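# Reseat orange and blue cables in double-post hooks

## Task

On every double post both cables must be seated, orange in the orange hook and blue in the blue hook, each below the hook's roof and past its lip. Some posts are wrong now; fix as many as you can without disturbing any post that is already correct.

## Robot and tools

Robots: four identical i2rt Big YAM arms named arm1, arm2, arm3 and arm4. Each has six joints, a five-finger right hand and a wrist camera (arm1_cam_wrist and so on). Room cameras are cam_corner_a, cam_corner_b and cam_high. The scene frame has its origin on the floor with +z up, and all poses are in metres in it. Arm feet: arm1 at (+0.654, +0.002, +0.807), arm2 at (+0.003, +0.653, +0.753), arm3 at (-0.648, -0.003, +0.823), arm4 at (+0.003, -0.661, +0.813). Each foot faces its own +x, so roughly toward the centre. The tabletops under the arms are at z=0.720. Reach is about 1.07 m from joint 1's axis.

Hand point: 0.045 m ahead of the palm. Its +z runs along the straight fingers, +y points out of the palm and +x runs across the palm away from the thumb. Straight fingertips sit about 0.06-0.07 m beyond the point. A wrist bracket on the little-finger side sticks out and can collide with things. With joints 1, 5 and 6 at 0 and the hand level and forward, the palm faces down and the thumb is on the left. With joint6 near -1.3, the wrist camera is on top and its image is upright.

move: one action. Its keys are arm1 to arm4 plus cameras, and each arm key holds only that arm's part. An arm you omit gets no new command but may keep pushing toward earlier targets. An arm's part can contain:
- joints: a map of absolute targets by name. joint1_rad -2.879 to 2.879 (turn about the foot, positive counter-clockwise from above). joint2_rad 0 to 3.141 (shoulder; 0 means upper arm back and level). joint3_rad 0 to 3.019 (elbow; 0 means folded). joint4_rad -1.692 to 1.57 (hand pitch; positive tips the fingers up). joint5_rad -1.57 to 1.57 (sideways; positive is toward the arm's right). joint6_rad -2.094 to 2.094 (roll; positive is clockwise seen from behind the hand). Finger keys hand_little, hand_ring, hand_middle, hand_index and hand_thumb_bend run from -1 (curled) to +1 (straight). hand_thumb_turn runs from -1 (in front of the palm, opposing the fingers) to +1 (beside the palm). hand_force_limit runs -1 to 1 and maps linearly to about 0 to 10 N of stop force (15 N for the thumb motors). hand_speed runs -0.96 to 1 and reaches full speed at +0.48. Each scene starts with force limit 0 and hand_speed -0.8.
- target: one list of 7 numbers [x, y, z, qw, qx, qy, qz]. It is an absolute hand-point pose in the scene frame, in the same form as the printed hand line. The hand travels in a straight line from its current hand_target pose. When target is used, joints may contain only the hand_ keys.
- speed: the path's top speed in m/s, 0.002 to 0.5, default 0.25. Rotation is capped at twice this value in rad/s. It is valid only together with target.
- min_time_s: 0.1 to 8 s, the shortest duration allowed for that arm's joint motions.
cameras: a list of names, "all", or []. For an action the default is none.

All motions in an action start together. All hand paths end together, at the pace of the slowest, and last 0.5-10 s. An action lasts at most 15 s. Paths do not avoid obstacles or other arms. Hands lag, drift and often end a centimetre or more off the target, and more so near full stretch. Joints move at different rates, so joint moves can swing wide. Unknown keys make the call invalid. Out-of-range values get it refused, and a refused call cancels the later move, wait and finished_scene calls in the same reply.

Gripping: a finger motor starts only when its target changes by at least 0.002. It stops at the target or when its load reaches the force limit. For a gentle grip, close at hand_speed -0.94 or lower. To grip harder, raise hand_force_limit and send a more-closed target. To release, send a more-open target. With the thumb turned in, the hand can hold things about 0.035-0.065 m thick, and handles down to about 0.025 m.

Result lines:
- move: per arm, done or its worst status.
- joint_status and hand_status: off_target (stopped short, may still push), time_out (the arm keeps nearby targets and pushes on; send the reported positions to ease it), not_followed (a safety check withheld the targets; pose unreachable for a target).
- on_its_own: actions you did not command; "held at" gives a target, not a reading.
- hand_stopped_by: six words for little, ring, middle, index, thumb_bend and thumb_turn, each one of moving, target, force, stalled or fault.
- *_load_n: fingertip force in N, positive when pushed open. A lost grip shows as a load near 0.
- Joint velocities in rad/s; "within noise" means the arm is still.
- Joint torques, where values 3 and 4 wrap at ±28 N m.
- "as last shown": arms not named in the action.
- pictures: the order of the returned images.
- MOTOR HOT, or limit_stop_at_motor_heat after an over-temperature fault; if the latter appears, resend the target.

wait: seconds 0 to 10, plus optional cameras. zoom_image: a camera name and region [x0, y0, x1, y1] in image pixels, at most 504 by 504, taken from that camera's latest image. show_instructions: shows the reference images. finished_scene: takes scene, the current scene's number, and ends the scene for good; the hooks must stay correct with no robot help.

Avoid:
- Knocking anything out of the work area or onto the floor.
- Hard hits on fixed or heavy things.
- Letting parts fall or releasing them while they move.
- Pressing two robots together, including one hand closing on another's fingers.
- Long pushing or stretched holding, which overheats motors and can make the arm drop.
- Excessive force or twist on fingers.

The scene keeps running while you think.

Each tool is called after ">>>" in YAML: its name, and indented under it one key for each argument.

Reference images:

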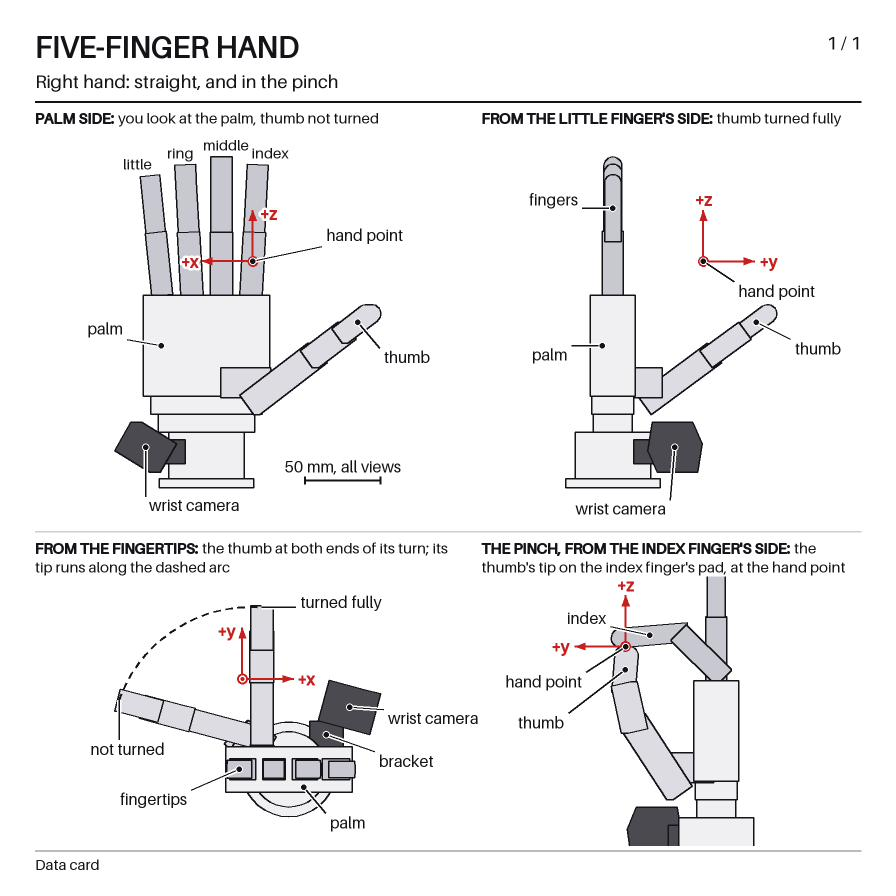

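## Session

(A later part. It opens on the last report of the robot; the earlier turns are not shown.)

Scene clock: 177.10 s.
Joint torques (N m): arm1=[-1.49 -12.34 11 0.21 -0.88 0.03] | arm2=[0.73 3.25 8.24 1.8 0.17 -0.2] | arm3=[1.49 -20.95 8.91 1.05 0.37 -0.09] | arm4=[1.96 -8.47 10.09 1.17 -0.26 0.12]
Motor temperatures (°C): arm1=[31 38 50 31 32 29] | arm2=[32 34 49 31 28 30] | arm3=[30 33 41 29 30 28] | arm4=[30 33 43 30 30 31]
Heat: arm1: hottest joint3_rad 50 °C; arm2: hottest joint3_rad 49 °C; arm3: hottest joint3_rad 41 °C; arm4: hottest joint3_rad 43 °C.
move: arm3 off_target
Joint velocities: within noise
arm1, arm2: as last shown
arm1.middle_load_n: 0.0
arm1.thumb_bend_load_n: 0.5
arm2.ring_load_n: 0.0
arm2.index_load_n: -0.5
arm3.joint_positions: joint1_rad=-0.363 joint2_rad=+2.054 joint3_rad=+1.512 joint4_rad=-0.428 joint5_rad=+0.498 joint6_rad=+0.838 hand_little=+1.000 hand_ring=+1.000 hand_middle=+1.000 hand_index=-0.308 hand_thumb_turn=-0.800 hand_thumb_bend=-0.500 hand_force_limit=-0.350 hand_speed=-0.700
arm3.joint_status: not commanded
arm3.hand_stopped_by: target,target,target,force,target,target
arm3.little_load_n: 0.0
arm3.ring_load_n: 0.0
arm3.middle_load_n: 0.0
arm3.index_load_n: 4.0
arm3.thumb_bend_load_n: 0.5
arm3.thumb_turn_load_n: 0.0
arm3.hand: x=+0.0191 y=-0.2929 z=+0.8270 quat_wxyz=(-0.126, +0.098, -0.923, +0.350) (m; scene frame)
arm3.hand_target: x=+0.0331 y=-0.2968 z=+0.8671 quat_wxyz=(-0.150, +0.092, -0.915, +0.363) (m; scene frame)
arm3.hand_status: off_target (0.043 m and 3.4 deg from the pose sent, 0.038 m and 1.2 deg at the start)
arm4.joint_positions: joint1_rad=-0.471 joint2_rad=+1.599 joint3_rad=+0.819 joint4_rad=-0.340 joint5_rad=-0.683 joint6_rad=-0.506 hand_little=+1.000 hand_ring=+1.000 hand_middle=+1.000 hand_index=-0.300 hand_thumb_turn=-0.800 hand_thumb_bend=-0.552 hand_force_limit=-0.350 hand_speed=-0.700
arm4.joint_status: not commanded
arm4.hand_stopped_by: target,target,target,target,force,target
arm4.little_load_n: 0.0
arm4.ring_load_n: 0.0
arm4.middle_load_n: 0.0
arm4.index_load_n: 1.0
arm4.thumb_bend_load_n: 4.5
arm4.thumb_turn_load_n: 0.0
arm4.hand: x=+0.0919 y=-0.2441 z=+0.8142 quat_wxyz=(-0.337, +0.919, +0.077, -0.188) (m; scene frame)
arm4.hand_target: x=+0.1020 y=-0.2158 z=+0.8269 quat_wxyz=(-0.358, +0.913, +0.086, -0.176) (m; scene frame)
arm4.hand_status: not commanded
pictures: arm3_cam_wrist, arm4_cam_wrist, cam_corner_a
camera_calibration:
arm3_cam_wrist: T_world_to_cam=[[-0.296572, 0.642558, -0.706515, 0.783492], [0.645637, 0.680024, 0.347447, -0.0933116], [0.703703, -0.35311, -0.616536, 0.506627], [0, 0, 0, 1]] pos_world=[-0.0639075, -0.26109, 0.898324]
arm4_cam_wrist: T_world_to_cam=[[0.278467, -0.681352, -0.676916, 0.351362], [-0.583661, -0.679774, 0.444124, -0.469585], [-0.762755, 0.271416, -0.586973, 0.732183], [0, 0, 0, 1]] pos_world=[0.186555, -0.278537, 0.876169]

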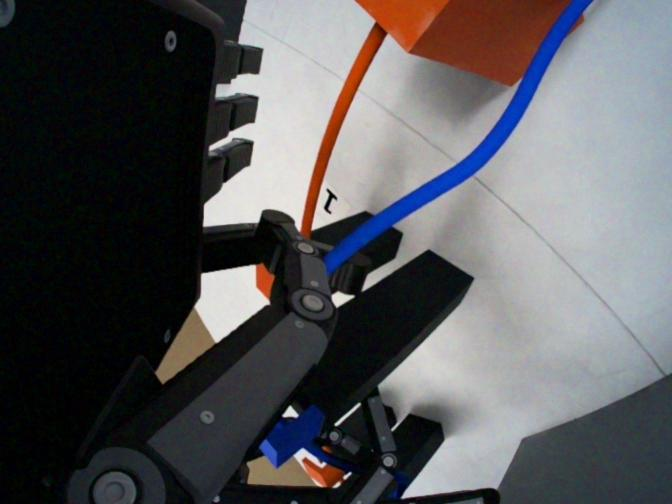

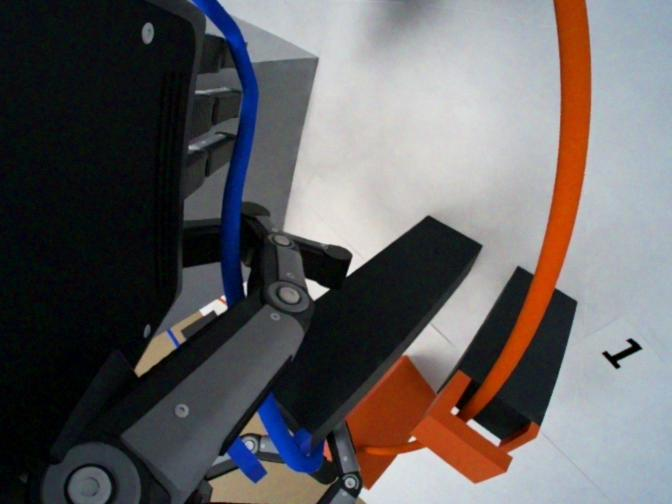

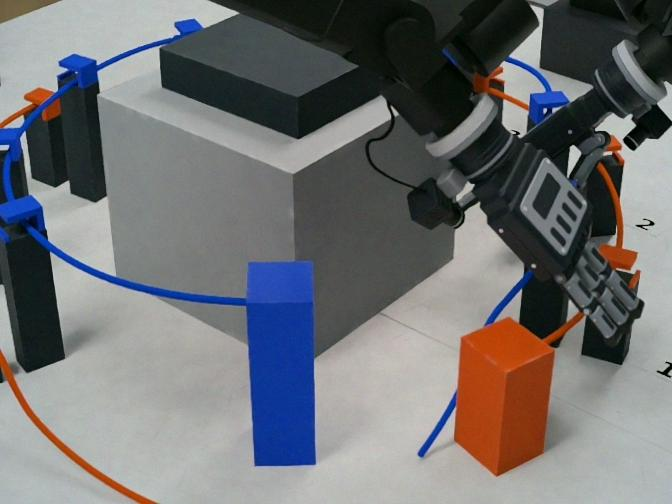

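>>> move:
  arm3: {"target": [0.0360, -0.2990, 0.8900, 0.1501, -0.0924, 0.9151, -0.3627], "speed": 0.06}
  cameras: ["arm3_cam_wrist","arm4_cam_wrist","cam_corner_a"]

>>> zoom_image:
  camera: "arm3_cam_wrist"
  region: [220, 200, 440, 440]

>>> zoom_image:
  camera: "arm4_cam_wrist"
  region: [160, 280, 420, 504]

Scene clock: 178.60 s.
Joint torques (N m): arm1=[-1.96 -12.63 11 0.18 -0.91 0.05] | arm2=[0.67 3.31 8.24 1.8 0.17 -0.2] | arm3=[1.44 -20.48 10.32 0.98 0.32 -0.11] | arm4=[1.38 -9.17 9.94 1.05 -0.28 0.08]
Motor temperatures (°C): arm1=[31 38 50 31 32 29] | arm2=[32 34 49 31 28 30] | arm3=[30 33 41 29 30 28] | arm4=[30 33 43 30 30 31]
Heat: arm1: hottest joint3_rad 50 °C; arm2: hottest joint3_rad 49 °C; arm3: hottest joint3_rad 41 °C; arm4: hottest joint3_rad 43 °C.
move: arm3 off_target
Joint velocities: within noise
arm1.joint_positions: joint1_rad=-0.863 joint2_rad=+1.475 joint3_rad=+1.211 joint4_rad=-1.203 joint5_rad=-0.772 joint6_rad=-1.348 hand_little=+1.000 hand_ring=+1.000 hand_middle=+1.000 hand_index=+1.000 hand_thumb_turn=-0.800 hand_thumb_bend=+0.300 hand_force_limit=-0.350 hand_speed=-0.400
arm1.joint_status: not commanded
arm1.hand_stopped_by: target,target,target,target,target,target
arm1.little_load_n: 0.0
arm1.ring_load_n: 0.0
arm1.middle_load_n: 0.0
arm1.index_load_n: 0.0
arm1.thumb_bend_load_n: 0.0
arm1.thumb_turn_load_n: 0.0
arm1.hand: x=+0.3132 y=+0.2411 z=+0.9680 quat_wxyz=(+0.161, -0.456, -0.806, +0.342) (m; scene frame)
arm1.hand_target: x=+0.3072 y=+0.2538 z=+0.9900 quat_wxyz=(+0.186, -0.448, -0.808, +0.334) (m; scene frame)
arm1.hand_status: not commanded
arm2, arm4: as last shown
arm2.middle_load_n: -0.5
arm3.joint_positions: joint1_rad=-0.363 joint2_rad=+2.028 joint3_rad=+1.523 joint4_rad=-0.480 joint5_rad=+0.498 joint6_rad=+0.838 hand_little=+1.000 hand_ring=+1.000 hand_middle=+1.000 hand_index=-0.308 hand_thumb_turn=-0.800 hand_thumb_bend=-0.500 hand_force_limit=-0.350 hand_speed=-0.700
arm3.joint_status: not commanded
arm3.hand_stopped_by: target,target,target,force,target,target
arm3.little_load_n: 0.0
arm3.ring_load_n: -0.5
arm3.middle_load_n: 0.0
arm3.index_load_n: 4.0
arm3.thumb_bend_load_n: 0.5
arm3.thumb_turn_load_n: 0.0
arm3.hand: x=+0.0149 y=-0.2914 z=+0.8434 quat_wxyz=(-0.120, +0.100, -0.925, +0.347) (m; scene frame)
arm3.hand_target: x=+0.0341 y=-0.2984 z=+0.8904 quat_wxyz=(-0.150, +0.092, -0.915, +0.363) (m; scene frame)
arm3.hand_status: off_target (0.052 m and 4.2 deg from the pose sent, 0.066 m and 3.4 deg at the start)
arm4.joint_positions: joint1_rad=-0.470 joint2_rad=+1.600 joint3_rad=+0.822 joint4_rad=-0.340 joint5_rad=-0.683 joint6_rad=-0.506 hand_little=+1.000 hand_ring=+1.000 hand_middle=+1.000 hand_index=-0.300 hand_thumb_turn=-0.800 hand_thumb_bend=-0.552 hand_force_limit=-0.350 hand_speed=-0.700
arm4.little_load_n: -0.5
arm4.thumb_bend_load_n: 5.0
arm4.hand: x=+0.0924 y=-0.2424 z=+0.8148 quat_wxyz=(-0.338, +0.919, +0.078, -0.188) (m; scene frame)
arm4.hand_target: x=+0.1020 y=-0.2159 z=+0.8268 quat_wxyz=(-0.358, +0.913, +0.086, -0.176) (m; scene frame)
pictures: arm3_cam_wrist, arm4_cam_wrist, cam_corner_a
camera_calibration:
arm3_cam_wrist: T_world_to_cam=[[-0.306115, 0.646113, -0.699165, 0.787865], [0.650277, 0.678301, 0.342122, -0.0934852], [0.695294, -0.349922, -0.627791, 0.530853], [0, 0, 0, 1]] pos_world=[-0.0671302, -0.259881, 0.916096]
arm4_cam_wrist: T_world_to_cam=[[0.279609, -0.679542, -0.678263, 0.354212], [-0.583875, -0.681147, 0.441734, -0.466886], [-0.762174, 0.272508, -0.587223, 0.732903], [0, 0, 0, 1]] pos_world=[0.186956, -0.277037, 0.876865]

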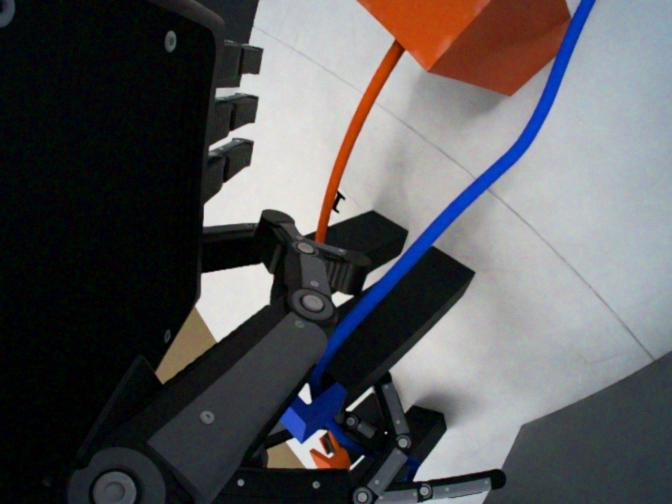

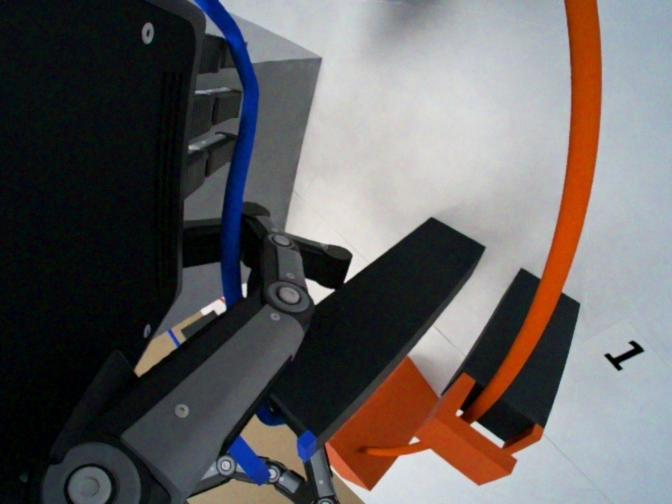

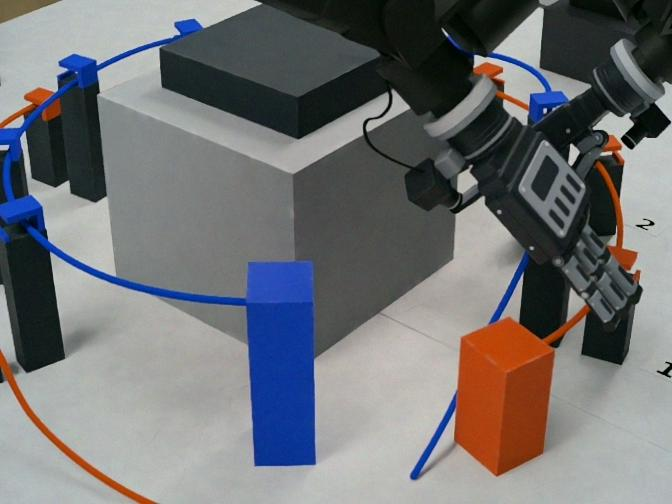

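Scaled by 2.100 from the camera's 672x504 image, which has a finer 960x720 frame.

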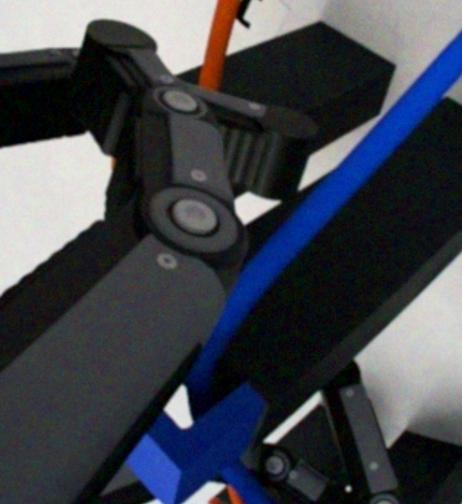

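Scaled by 1.938 from the camera's 672x504 image, which has a finer 960x720 frame.

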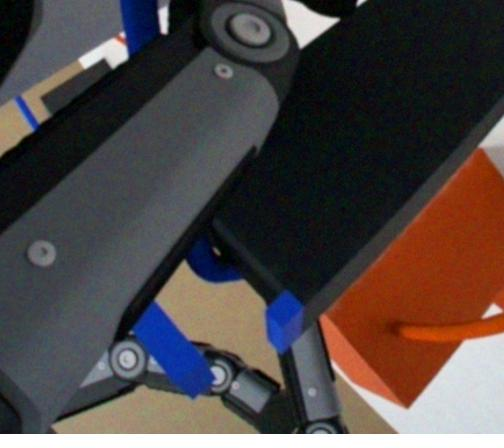

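>>> zoom_image:
  camera: "arm3_cam_wrist"
  region: [270, 330, 390, 460]

>>> zoom_image:
  camera: "arm4_cam_wrist"
  region: [220, 370, 360, 504]

Scaled by 3.877 from the camera's 672x504 image, which has a finer 960x720 frame.

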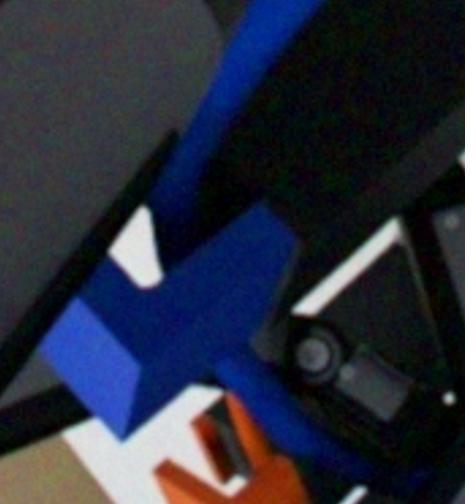

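Scaled by 3.600 from the camera's 672x504 image, which has a finer 960x720 frame.

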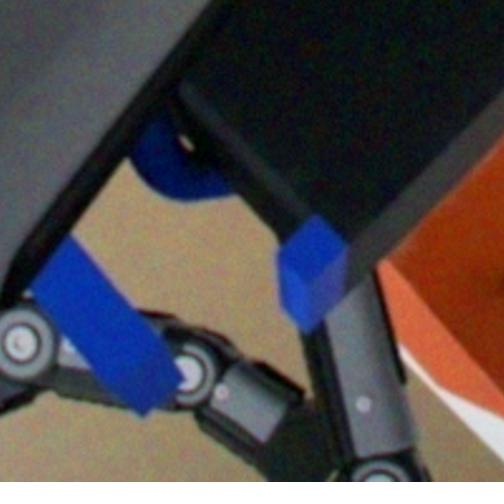

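>>> move:
  arm3: {"target": [-0.0001, -0.2348, 0.9596, 0.1501, -0.0924, 0.9151, -0.3627], "speed": 0.1}
  cameras: ["arm3_cam_wrist","arm4_cam_wrist","cam_corner_a"]

>>> zoom_image:
  camera: "arm3_cam_wrist"
  region: [270, 230, 450, 430]

>>> zoom_image:
  camera: "arm4_cam_wrist"
  region: [160, 280, 420, 504]

>>> zoom_image:
  camera: "cam_corner_a"
  region: [490, 130, 640, 330]

Scene clock: 183.57 s.
Joint torques (N m): arm1=[-1.85 -12.57 11.11 0.1 -0.91 0.02] | arm2=[0.67 3.19 8.25 1.84 0.17 -0.2] | arm3=[1.55 -17.9 7.25 0.96 0.43 0.02] | arm4=[1.96 -9.58 9.98 1.1 -0.28 0.12]
Motor temperatures (°C): arm1=[31 38 50 31 32 29] | arm2=[32 34 48 31 28 30] | arm3=[30 34 41 29 30 28] | arm4=[30 33 43 30 30 31]
Heat: arm1: hottest joint3_rad 50 °C; arm2: hottest joint3_rad 48 °C; arm3: hottest joint3_rad 41 °C; arm4: hottest joint3_rad 43 °C.
move: arm3 off_target
Joint velocities: within noise
arm1, arm4: as last shown
arm2.joint_positions: joint1_rad=-0.677 joint2_rad=+0.843 joint3_rad=+1.976 joint4_rad=-0.614 joint5_rad=-0.351 joint6_rad=-0.683 hand_little=+1.000 hand_ring=+1.000 hand_middle=+1.000 hand_index=+1.000 hand_thumb_turn=-0.800 hand_thumb_bend=+0.300 hand_force_limit=-0.350 hand_speed=-0.400
arm2.joint_status: not commanded
arm2.hand_stopped_by: target,target,target,target,target,target
arm2.little_load_n: 0.0
arm2.ring_load_n: 0.0
arm2.middle_load_n: 0.0
arm2.index_load_n: 0.0
arm2.thumb_bend_load_n: 0.0
arm2.thumb_turn_load_n: 0.0
arm2.hand: x=-0.0924 y=+0.4324 z=+1.6314 quat_wxyz=(+0.454, +0.164, -0.486, +0.728) (m; scene frame)
arm2.hand_target: x=-0.0908 y=+0.4378 z=+1.6433 quat_wxyz=(+0.466, +0.166, -0.473, +0.729) (m; scene frame)
arm2.hand_status: not commanded
arm3.joint_positions: joint1_rad=-0.286 joint2_rad=+1.830 joint3_rad=+1.482 joint4_rad=-0.619 joint5_rad=+0.545 joint6_rad=+0.898 hand_little=+1.000 hand_ring=+1.000 hand_middle=+1.000 hand_index=-0.308 hand_thumb_turn=-0.800 hand_thumb_bend=-0.500 hand_force_limit=-0.350 hand_speed=-0.700
arm3.joint_status: not commanded
arm3.hand_stopped_by: target,target,target,force,target,target
arm3.little_load_n: 0.0
arm3.ring_load_n: 0.0
arm3.middle_load_n: 0.0
arm3.index_load_n: 4.0
arm3.thumb_bend_load_n: 0.5
arm3.thumb_turn_load_n: 0.0
arm3.hand: x=-0.0003 y=-0.2383 z=+0.9428 quat_wxyz=(-0.140, +0.098, -0.917, +0.360) (m; scene frame)
arm3.hand_target: x=-0.0002 y=-0.2350 z=+0.9593 quat_wxyz=(-0.150, +0.092, -0.915, +0.363) (m; scene frame)
arm3.hand_status: off_target (0.017 m and 1.4 deg from the pose sent, 0.130 m and 4.2 deg at the start)
arm4.little_load_n: 0.0
arm4.thumb_bend_load_n: 4.5
pictures: arm3_cam_wrist, arm4_cam_wrist, cam_corner_a
camera_calibration:
arm3_cam_wrist: T_world_to_cam=[[-0.280663, 0.626203, -0.727391, 0.840271], [0.63024, 0.691818, 0.3524, -0.159982], [0.723896, -0.359526, -0.588826, 0.583235], [0, 0, 0, 1]] pos_world=[-0.0855402, -0.205814, 1.01101]
arm4_cam_wrist: T_world_to_cam=[[0.279609, -0.679542, -0.678263, 0.354212], [-0.583875, -0.681147, 0.441734, -0.466886], [-0.762174, 0.272508, -0.587223, 0.732903], [0, 0, 0, 1]] pos_world=[0.186956, -0.277037, 0.876865]

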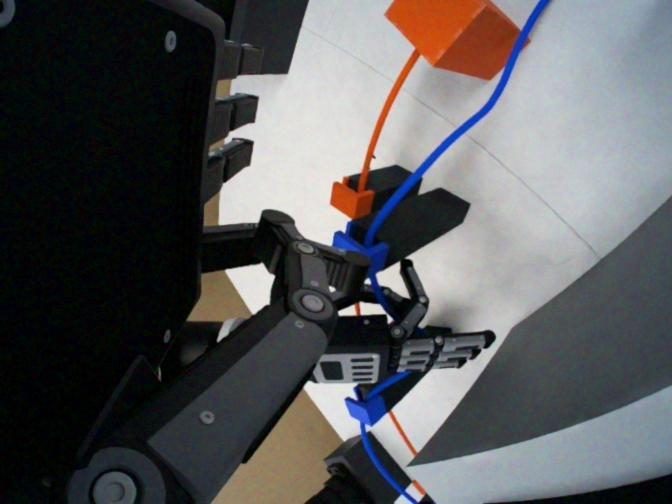

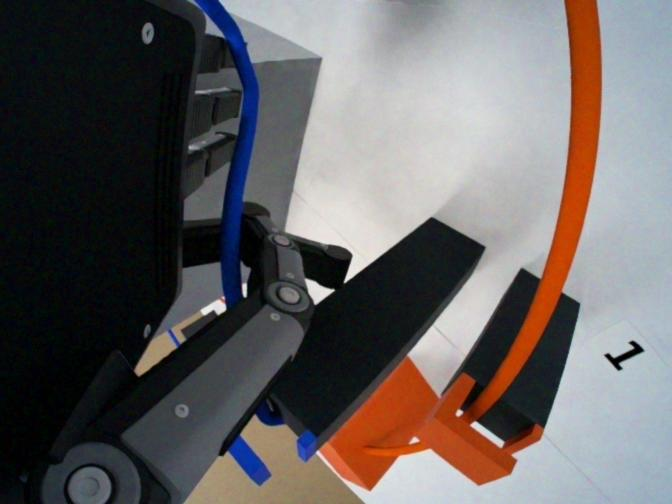

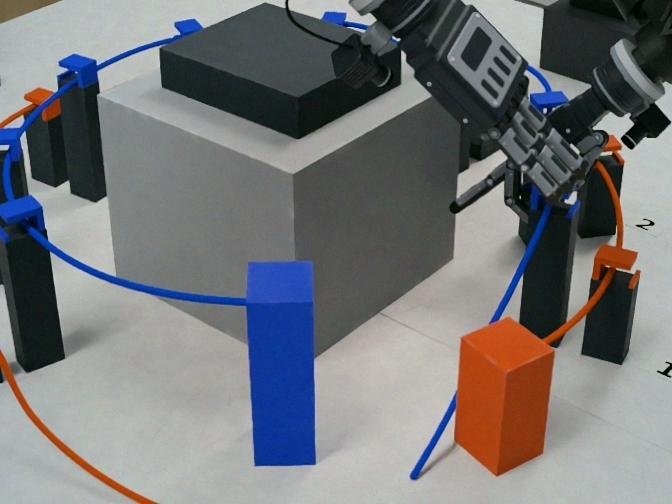

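Scaled by 2.520 from the camera's 672x504 image, which has a finer 960x720 frame.

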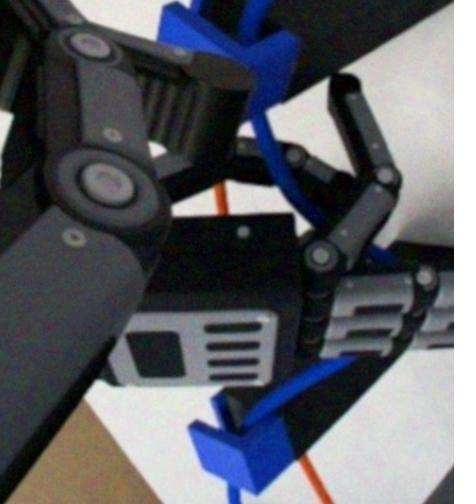

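Scaled by 1.938 from the camera's 672x504 image, which has a finer 960x720 frame.

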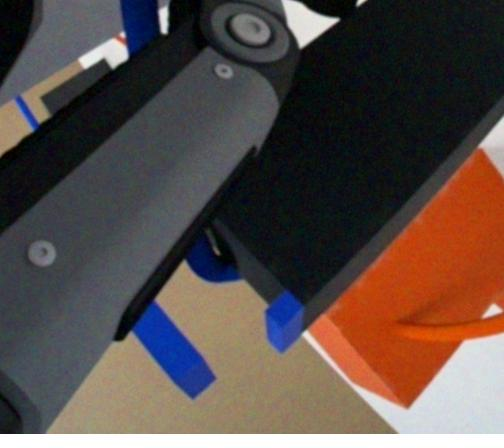

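Scaled by 2.520 from the camera's 672x504 image, which has a finer 960x720 frame.

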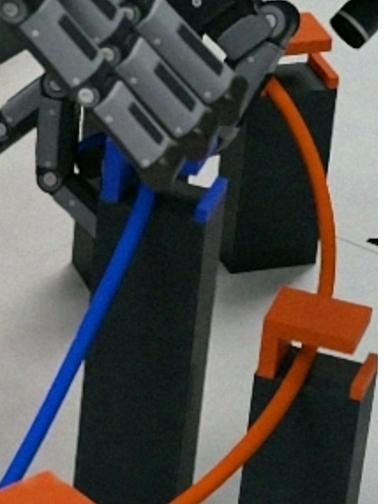

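>>> move:
  arm3: {"target": [-0.04, -0.19, 1.08, 0.1501, -0.0924, 0.9151, -0.3627], "speed": 0.15, "joints": {"hand_speed": -0.3, "hand_index": 1.0, "hand_thumb_bend": 0.3}}
  arm4: {"joints": {"hand_speed": -0.5, "hand_index": 1.0}}
  cameras: ["arm4_cam_wrist","cam_corner_a"]

>>> zoom_image:
  camera: "cam_corner_a"
  region: [490, 130, 640, 330]

>>> zoom_image:
  camera: "arm4_cam_wrist"
  region: [160, 180, 420, 504]

Scene clock: 185.67 s.
Joint torques (N m): arm1=[-1.73 -12.04 11.15 0.18 -0.91 0.03] | arm2=[0.62 3.31 8.24 1.81 0.16 -0.21] | arm3=[1.61 -15.56 11.11 0.81 0.47 0.04] | arm4=[2.55 -9 10.02 0.96 -0.32 0.08]
Motor temperatures (°C): arm1=[31 38 51 31 32 29] | arm2=[32 34 47 31 28 30] | arm3=[30 34 41 29 30 28] | arm4=[30 34 43 30 30 31]
Heat: arm1: hottest joint3_rad 51 °C; arm2: hottest joint3_rad 47 °C; arm3: hottest joint3_rad 41 °C; arm4: hottest joint3_rad 43 °C.
move: arm3 off_target; arm4 done
Joint velocities: within noise
arm1, arm2: as last shown
arm2.little_load_n: -0.5
arm3.joint_positions: joint1_rad=-0.226 joint2_rad=+1.638 joint3_rad=+1.514 joint4_rad=-0.916 joint5_rad=+0.580 joint6_rad=+0.958 hand_little=+1.000 hand_ring=+1.000 hand_middle=+1.000 hand_index=+1.000 hand_thumb_turn=-0.800 hand_thumb_bend=+0.300 hand_force_limit=-0.350 hand_speed=-0.300
arm3.joint_status: all done
arm3.hand_stopped_by: target,target,target,target,target,target
arm3.little_load_n: 0.0
arm3.ring_load_n: 0.0
arm3.middle_load_n: 0.0
arm3.index_load_n: 0.0
arm3.thumb_bend_load_n: 0.0
arm3.thumb_turn_load_n: 0.0
arm3.hand: x=-0.0524 y=-0.1912 z=+1.0430 quat_wxyz=(-0.121, +0.104, -0.922, +0.354) (m; scene frame)
arm3.hand_target: x=-0.0416 y=-0.1897 z=+1.0799 quat_wxyz=(-0.150, +0.093, -0.915, +0.363) (m; scene frame)
arm3.hand_status: off_target (0.039 m and 3.9 deg from the pose sent, 0.151 m and 1.4 deg at the start)
arm4.joint_positions: joint1_rad=-0.470 joint2_rad=+1.600 joint3_rad=+0.822 joint4_rad=-0.340 joint5_rad=-0.683 joint6_rad=-0.505 hand_little=+1.000 hand_ring=+1.000 hand_middle=+1.000 hand_index=+1.000 hand_thumb_turn=-0.800 hand_thumb_bend=-0.552 hand_force_limit=-0.350 hand_speed=-0.500
arm4.joint_status: all done
arm4.hand_stopped_by: target,target,target,target,force,target
arm4.little_load_n: 0.0
arm4.ring_load_n: 0.0
arm4.middle_load_n: 0.0
arm4.index_load_n: 0.0
arm4.thumb_bend_load_n: 0.5
arm4.thumb_turn_load_n: 0.0
arm4.hand: x=+0.0923 y=-0.2424 z=+0.8148 quat_wxyz=(-0.338, +0.919, +0.078, -0.188) (m; scene frame)
arm4.hand_target: x=+0.1020 y=-0.2159 z=+0.8268 quat_wxyz=(-0.358, +0.913, +0.086, -0.176) (m; scene frame)
arm4.hand_status: not commanded
pictures: arm4_cam_wrist, cam_corner_a
camera_calibration:
arm4_cam_wrist: T_world_to_cam=[[0.278865, -0.679907, -0.678204, 0.354198], [-0.584079, -0.680663, 0.44221, -0.467132], [-0.76229, 0.272808, -0.586932, 0.732752], [0, 0, 0, 1]] pos_world=[0.186955, -0.277038, 0.876865]

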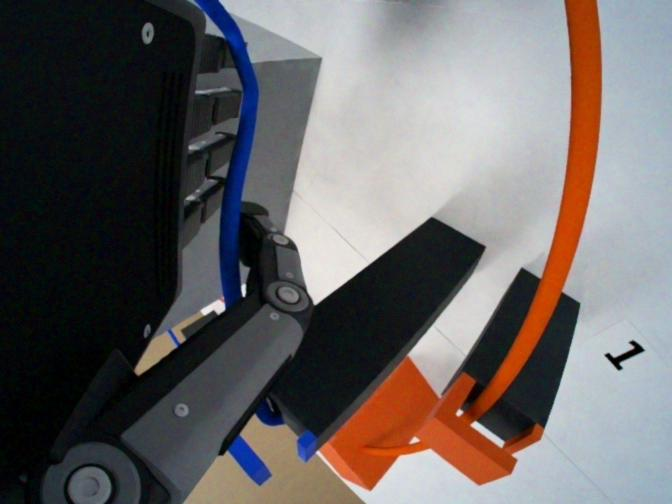

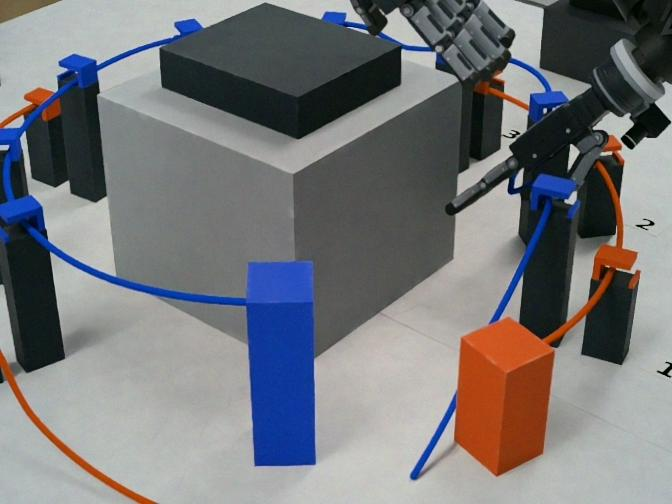

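Scaled by 2.520 from the camera's 672x504 image, which has a finer 960x720 frame.

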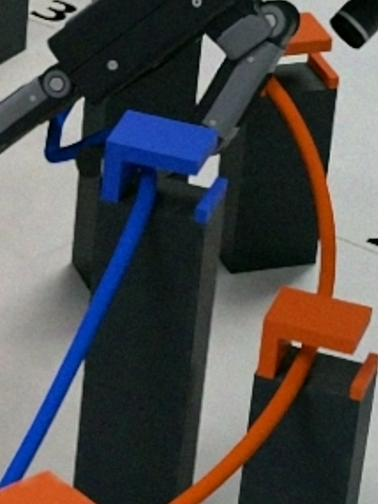

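Scaled by 1.556 from the camera's 672x504 image, which has a finer 960x720 frame.

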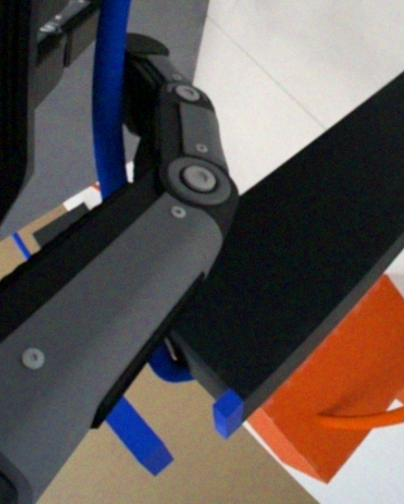

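>>> move:
  arm4: {"joints": {"hand_speed": -0.5, "hand_thumb_bend": 0.3}}
  cameras: ["arm4_cam_wrist","cam_corner_a"]

>>> zoom_image:
  camera: "cam_corner_a"
  region: [490, 130, 640, 330]

>>> zoom_image:
  camera: "arm4_cam_wrist"
  region: [160, 180, 420, 504]

Scene clock: 188.40 s.
Joint torques (N m): arm1=[-1.55 -12.34 11.11 0.2 -0.91 0.06] | arm2=[0.67 3.25 8.24 1.81 0.17 -0.2] | arm3=[1.61 -15.27 11.06 0.81 0.46 0.03] | arm4=[1.79 -8.88 9.59 1.17 -0.33 0.12]
Motor temperatures (°C): arm1=[31 38 51 31 32 29] | arm2=[32 34 47 31 28 30] | arm3=[30 33 42 29 30 28] | arm4=[30 34 43 30 30 31]
Heat: arm1: hottest joint3_rad 51 °C; arm2: hottest joint3_rad 47 °C; arm3: hottest joint3_rad 42 °C; arm4: hottest joint3_rad 43 °C.
move: arm4 done
Joint velocities: within noise
arm1, arm2, arm3: as last shown
arm2.little_load_n: 0.0
arm3.hand: x=-0.0523 y=-0.1912 z=+1.0430 quat_wxyz=(-0.121, +0.104, -0.922, +0.354) (m; scene frame)
arm3.hand_target: x=-0.0416 y=-0.1897 z=+1.0799 quat_wxyz=(-0.150, +0.092, -0.915, +0.363) (m; scene frame)
arm4.joint_positions: joint1_rad=-0.470 joint2_rad=+1.600 joint3_rad=+0.822 joint4_rad=-0.340 joint5_rad=-0.683 joint6_rad=-0.505 hand_little=+1.000 hand_ring=+1.000 hand_middle=+1.000 hand_index=+1.000 hand_thumb_turn=-0.800 hand_thumb_bend=+0.300 hand_force_limit=-0.350 hand_speed=-0.500
arm4.joint_status: all done
arm4.hand_stopped_by: target,target,target,target,target,target
arm4.little_load_n: 0.0
arm4.ring_load_n: 0.0
arm4.middle_load_n: 0.0
arm4.index_load_n: 0.0
arm4.thumb_bend_load_n: 0.0
arm4.thumb_turn_load_n: 0.0
arm4.hand: x=+0.0923 y=-0.2424 z=+0.8148 quat_wxyz=(-0.338, +0.919, +0.078, -0.188) (m; scene frame)
arm4.hand_target: x=+0.1020 y=-0.2159 z=+0.8268 quat_wxyz=(-0.358, +0.913, +0.086, -0.176) (m; scene frame)
arm4.hand_status: not commanded
pictures: arm4_cam_wrist, cam_corner_a
camera_calibration:
arm4_cam_wrist: T_world_to_cam=[[0.278865, -0.679907, -0.678204, 0.354198], [-0.584079, -0.680663, 0.44221, -0.467132], [-0.76229, 0.272808, -0.586932, 0.732752], [0, 0, 0, 1]] pos_world=[0.186955, -0.277038, 0.876865]

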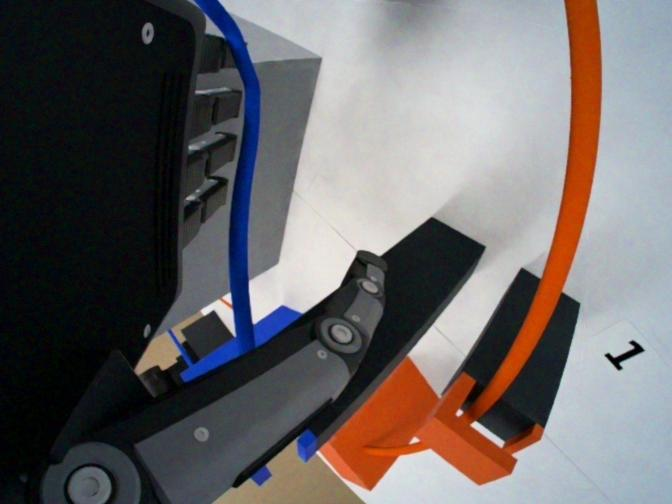

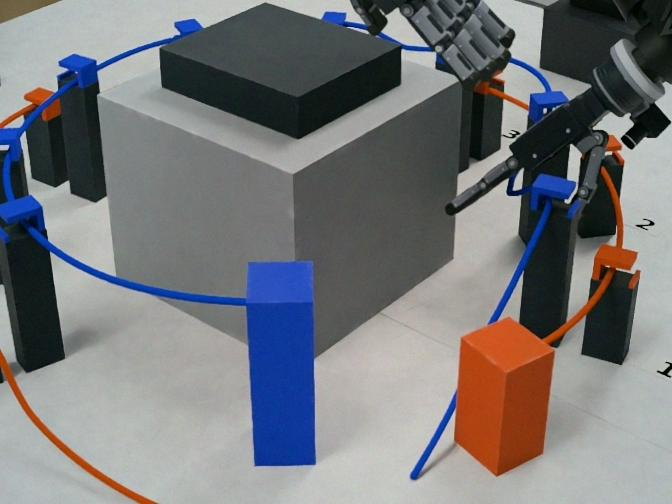

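Scaled by 2.520 from the camera's 672x504 image, which has a finer 960x720 frame.

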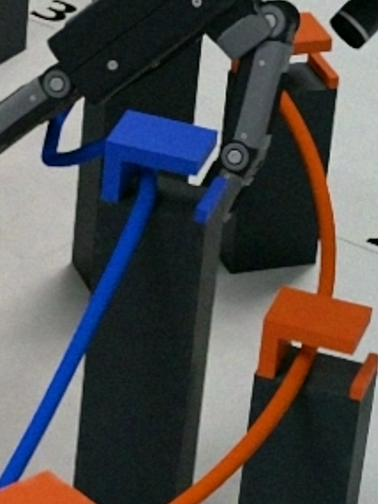

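Scaled by 1.556 from the camera's 672x504 image, which has a finer 960x720 frame.

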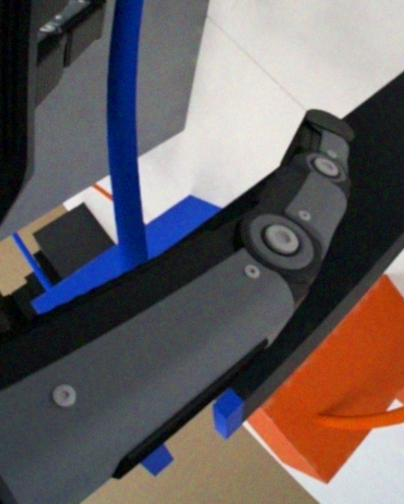

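>>> move:
  arm4: {"target": [0.145, -0.282, 0.9038, -0.3574, 0.9131, 0.0860, -0.1753], "speed": 0.1}
  cameras: ["arm4_cam_wrist","cam_corner_a","cam_corner_b"]

>>> zoom_image:
  camera: "cam_corner_a"
  region: [490, 130, 640, 330]

>>> zoom_image:
  camera: "arm4_cam_wrist"
  region: [160, 180, 420, 504]

Scene clock: 190.90 s.
Joint torques (N m): arm1=[-1.44 -12.34 10.93 0.18 -0.92 0.04] | arm2=[0.62 3.19 8.24 1.81 0.17 -0.2] | arm3=[1.73 -14.97 11.08 0.85 0.48 0.05] | arm4=[1.08 -9.93 10.58 0.08 -0.62 -0.19]
Motor temperatures (°C): arm1=[31 38 51 31 32 29] | arm2=[32 34 46 31 28 30] | arm3=[30 33 42 29 30 28] | arm4=[30 34 43 30 30 31]
Heat: arm1: hottest joint3_rad 51 °C; arm2: hottest joint3_rad 46 °C; arm3: hottest joint3_rad 42 °C; arm4: hottest joint3_rad 43 °C.
move: arm4 off_target
Joint velocities: within noise
arm1, arm2, arm3: as last shown
arm1.ring_load_n: -0.5
arm2.middle_load_n: -0.5
arm4.joint_positions: joint1_rad=-0.632 joint2_rad=+1.424 joint3_rad=+0.854 joint4_rad=-0.686 joint5_rad=-0.752 joint6_rad=-0.695 hand_little=+1.000 hand_ring=+1.000 hand_middle=+1.000 hand_index=+1.000 hand_thumb_turn=-0.800 hand_thumb_bend=+0.300 hand_force_limit=-0.350 hand_speed=-0.500
arm4.joint_status: not commanded
arm4.hand_stopped_by: target,target,target,target,target,target
arm4.little_load_n: 0.0
arm4.ring_load_n: 0.0
arm4.middle_load_n: 0.0
arm4.index_load_n: 0.0
arm4.thumb_bend_load_n: 0.0
arm4.thumb_turn_load_n: 0.0
arm4.hand: x=+0.1284 y=-0.3000 z=+0.8826 quat_wxyz=(-0.336, +0.919, +0.072, -0.195) (m; scene frame)
arm4.hand_target: x=+0.1443 y=-0.2830 z=+0.9041 quat_wxyz=(-0.358, +0.913, +0.086, -0.175) (m; scene frame)
arm4.hand_status: off_target (0.032 m and 3.7 deg from the pose sent, 0.111 m and 2.9 deg at the start)
pictures: arm4_cam_wrist, cam_corner_a, cam_corner_b
camera_calibration:
arm4_cam_wrist: T_world_to_cam=[[0.26566, -0.685319, -0.678058, 0.350911], [-0.579725, -0.67552, 0.455622, -0.52603], [-0.770288, 0.272047, -0.576755, 0.807526], [0, 0, 0, 1]] pos_world=[0.223852, -0.334542, 0.943354]

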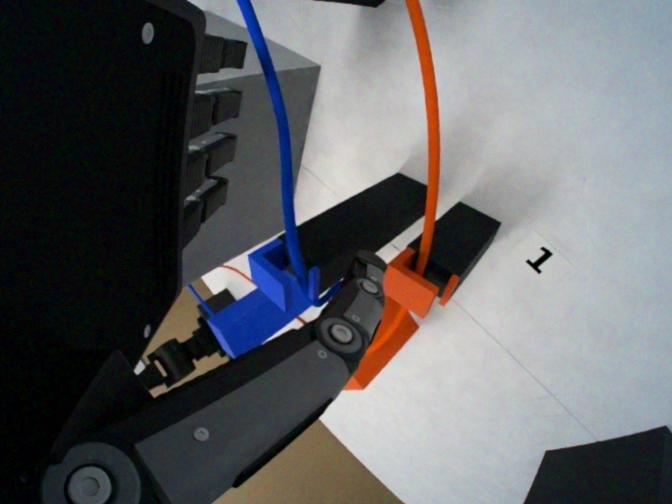

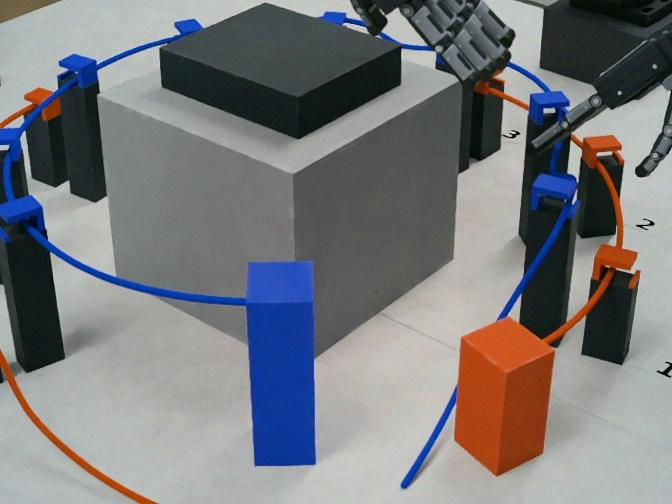

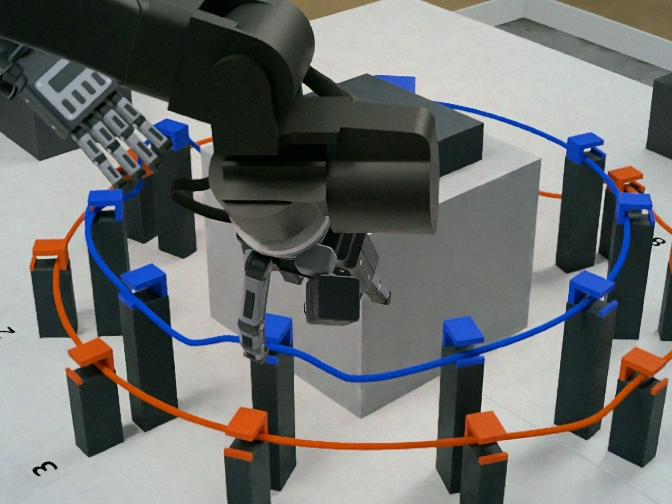

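Scaled by 2.520 from the camera's 672x504 image, which has a finer 960x720 frame.

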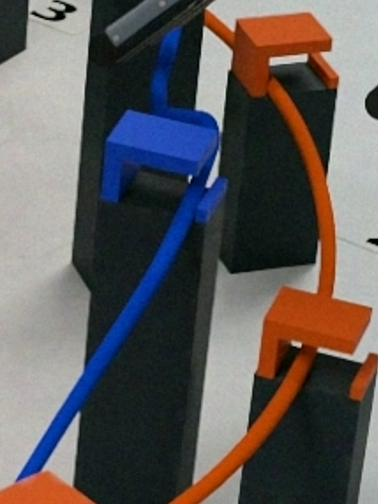

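Scaled by 1.556 from the camera's 672x504 image, which has a finer 960x720 frame.

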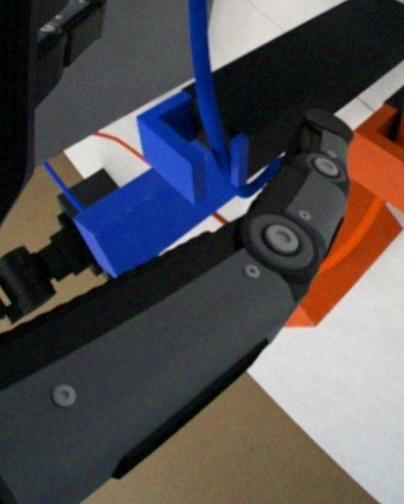

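>>> zoom_image:
  camera: "arm4_cam_wrist"
  region: [235, 220, 355, 340]

>>> zoom_image:
  camera: "cam_corner_a"
  region: [525, 165, 590, 225]

>>> zoom_image:
  camera: "cam_corner_b"
  region: [80, 100, 230, 280]

Scaled by 4.200 from the camera's 672x504 image, which has a finer 960x720 frame.

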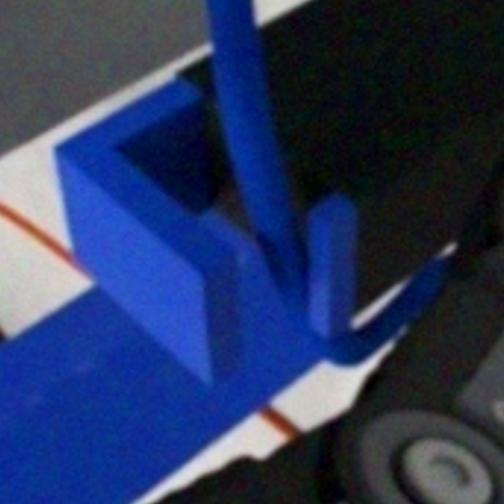

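Scaled by 7.754 from the camera's 672x504 image, which has a finer 960x720 frame.

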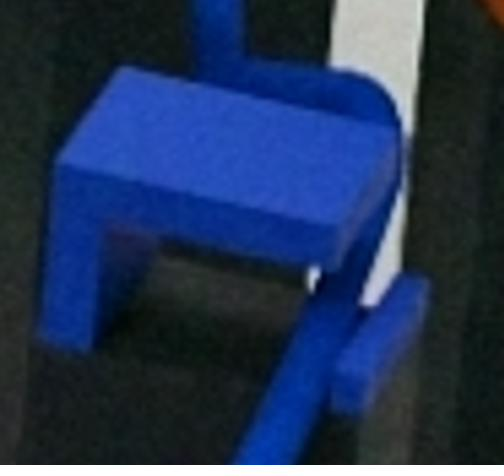

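Scaled by 2.800 from the camera's 672x504 image, which has a finer 960x720 frame.

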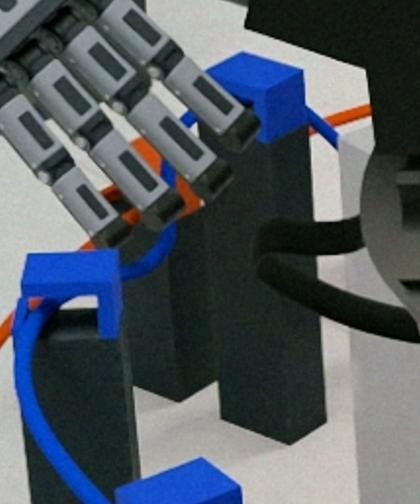

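>>> zoom_image:
  camera: "cam_corner_b"
  region: [70, 170, 170, 270]

>>> zoom_image:
  camera: "cam_corner_b"
  region: [110, 245, 210, 345]

>>> zoom_image:
  camera: "cam_corner_b"
  region: [140, 100, 220, 180]

>>> zoom_image:
  camera: "cam_corner_b"
  region: [415, 290, 515, 390]

>>> zoom_image:
  camera: "cam_corner_b"
  region: [540, 250, 672, 400]

>>> zoom_image:
  camera: "cam_corner_b"
  region: [550, 120, 672, 240]

>>> zoom_image:
  camera: "cam_corner_a"
  region: [500, 70, 650, 220]

>>> zoom_image:
  camera: "cam_corner_a"
  region: [0, 40, 130, 250]

>>> zoom_image:
  camera: "cam_corner_a"
  region: [560, 220, 660, 320]

Scaled by 5.040 from the camera's 672x504 image, which has a finer 960x720 frame.

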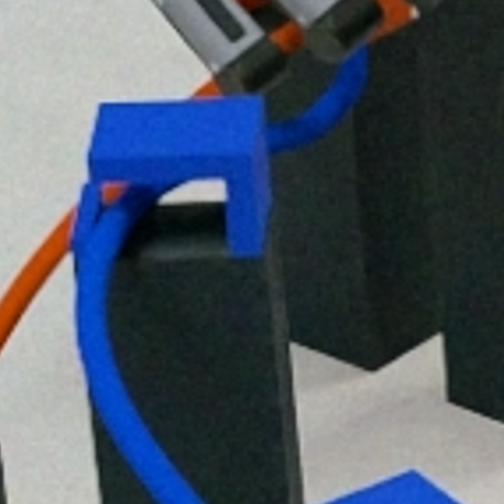

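Scaled by 5.040 from the camera's 672x504 image, which has a finer 960x720 frame.

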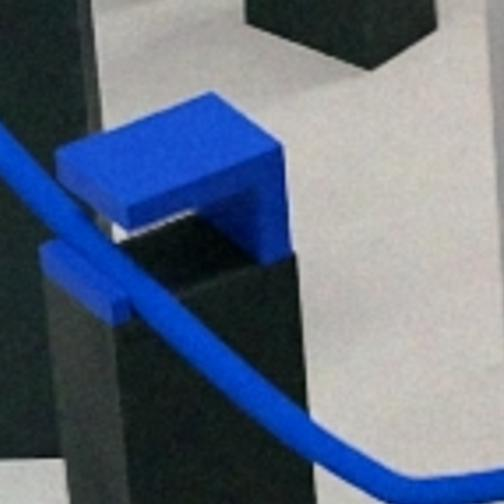

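Scaled by 6.300 from the camera's 672x504 image, which has a finer 960x720 frame.

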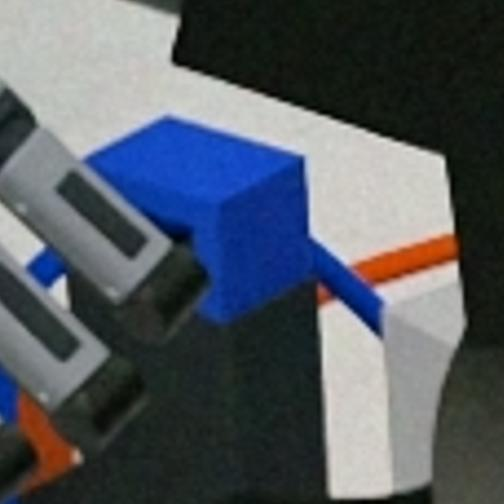

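Scaled by 5.040 from the camera's 672x504 image, which has a finer 960x720 frame.

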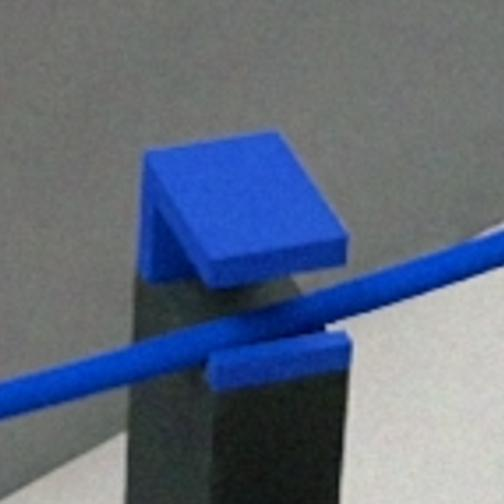

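Scaled by 3.360 from the camera's 672x504 image, which has a finer 960x720 frame.

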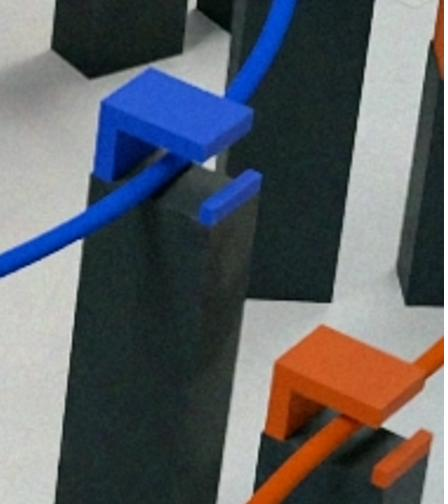

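Scaled by 4.131 from the camera's 672x504 image, which has a finer 960x720 frame.

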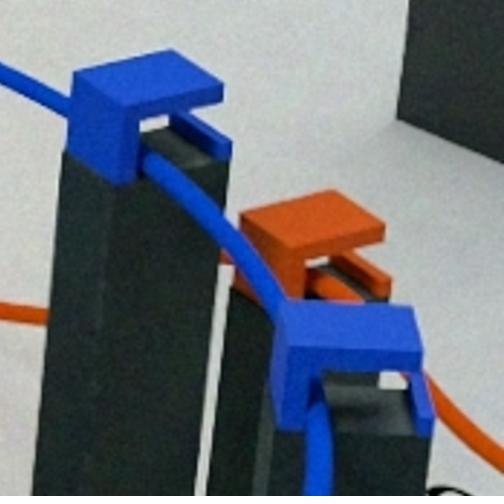

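Scaled by 3.360 from the camera's 672x504 image, which has a finer 960x720 frame.

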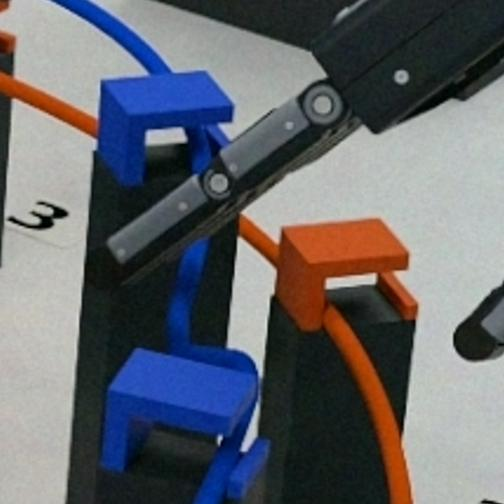

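Scaled by 2.400 from the camera's 672x504 image, which has a finer 960x720 frame.

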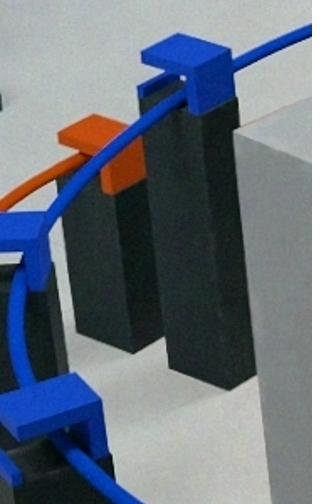

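Scaled by 5.040 from the camera's 672x504 image, which has a finer 960x720 frame.

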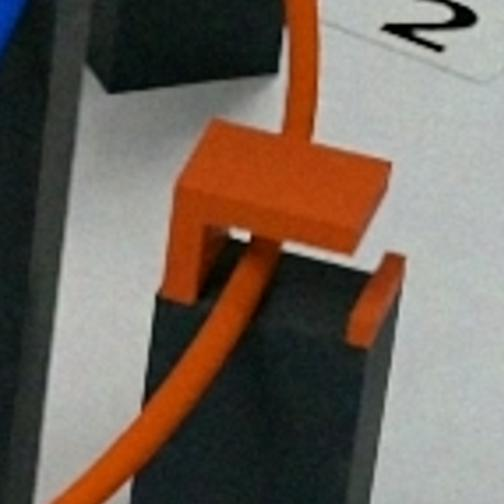

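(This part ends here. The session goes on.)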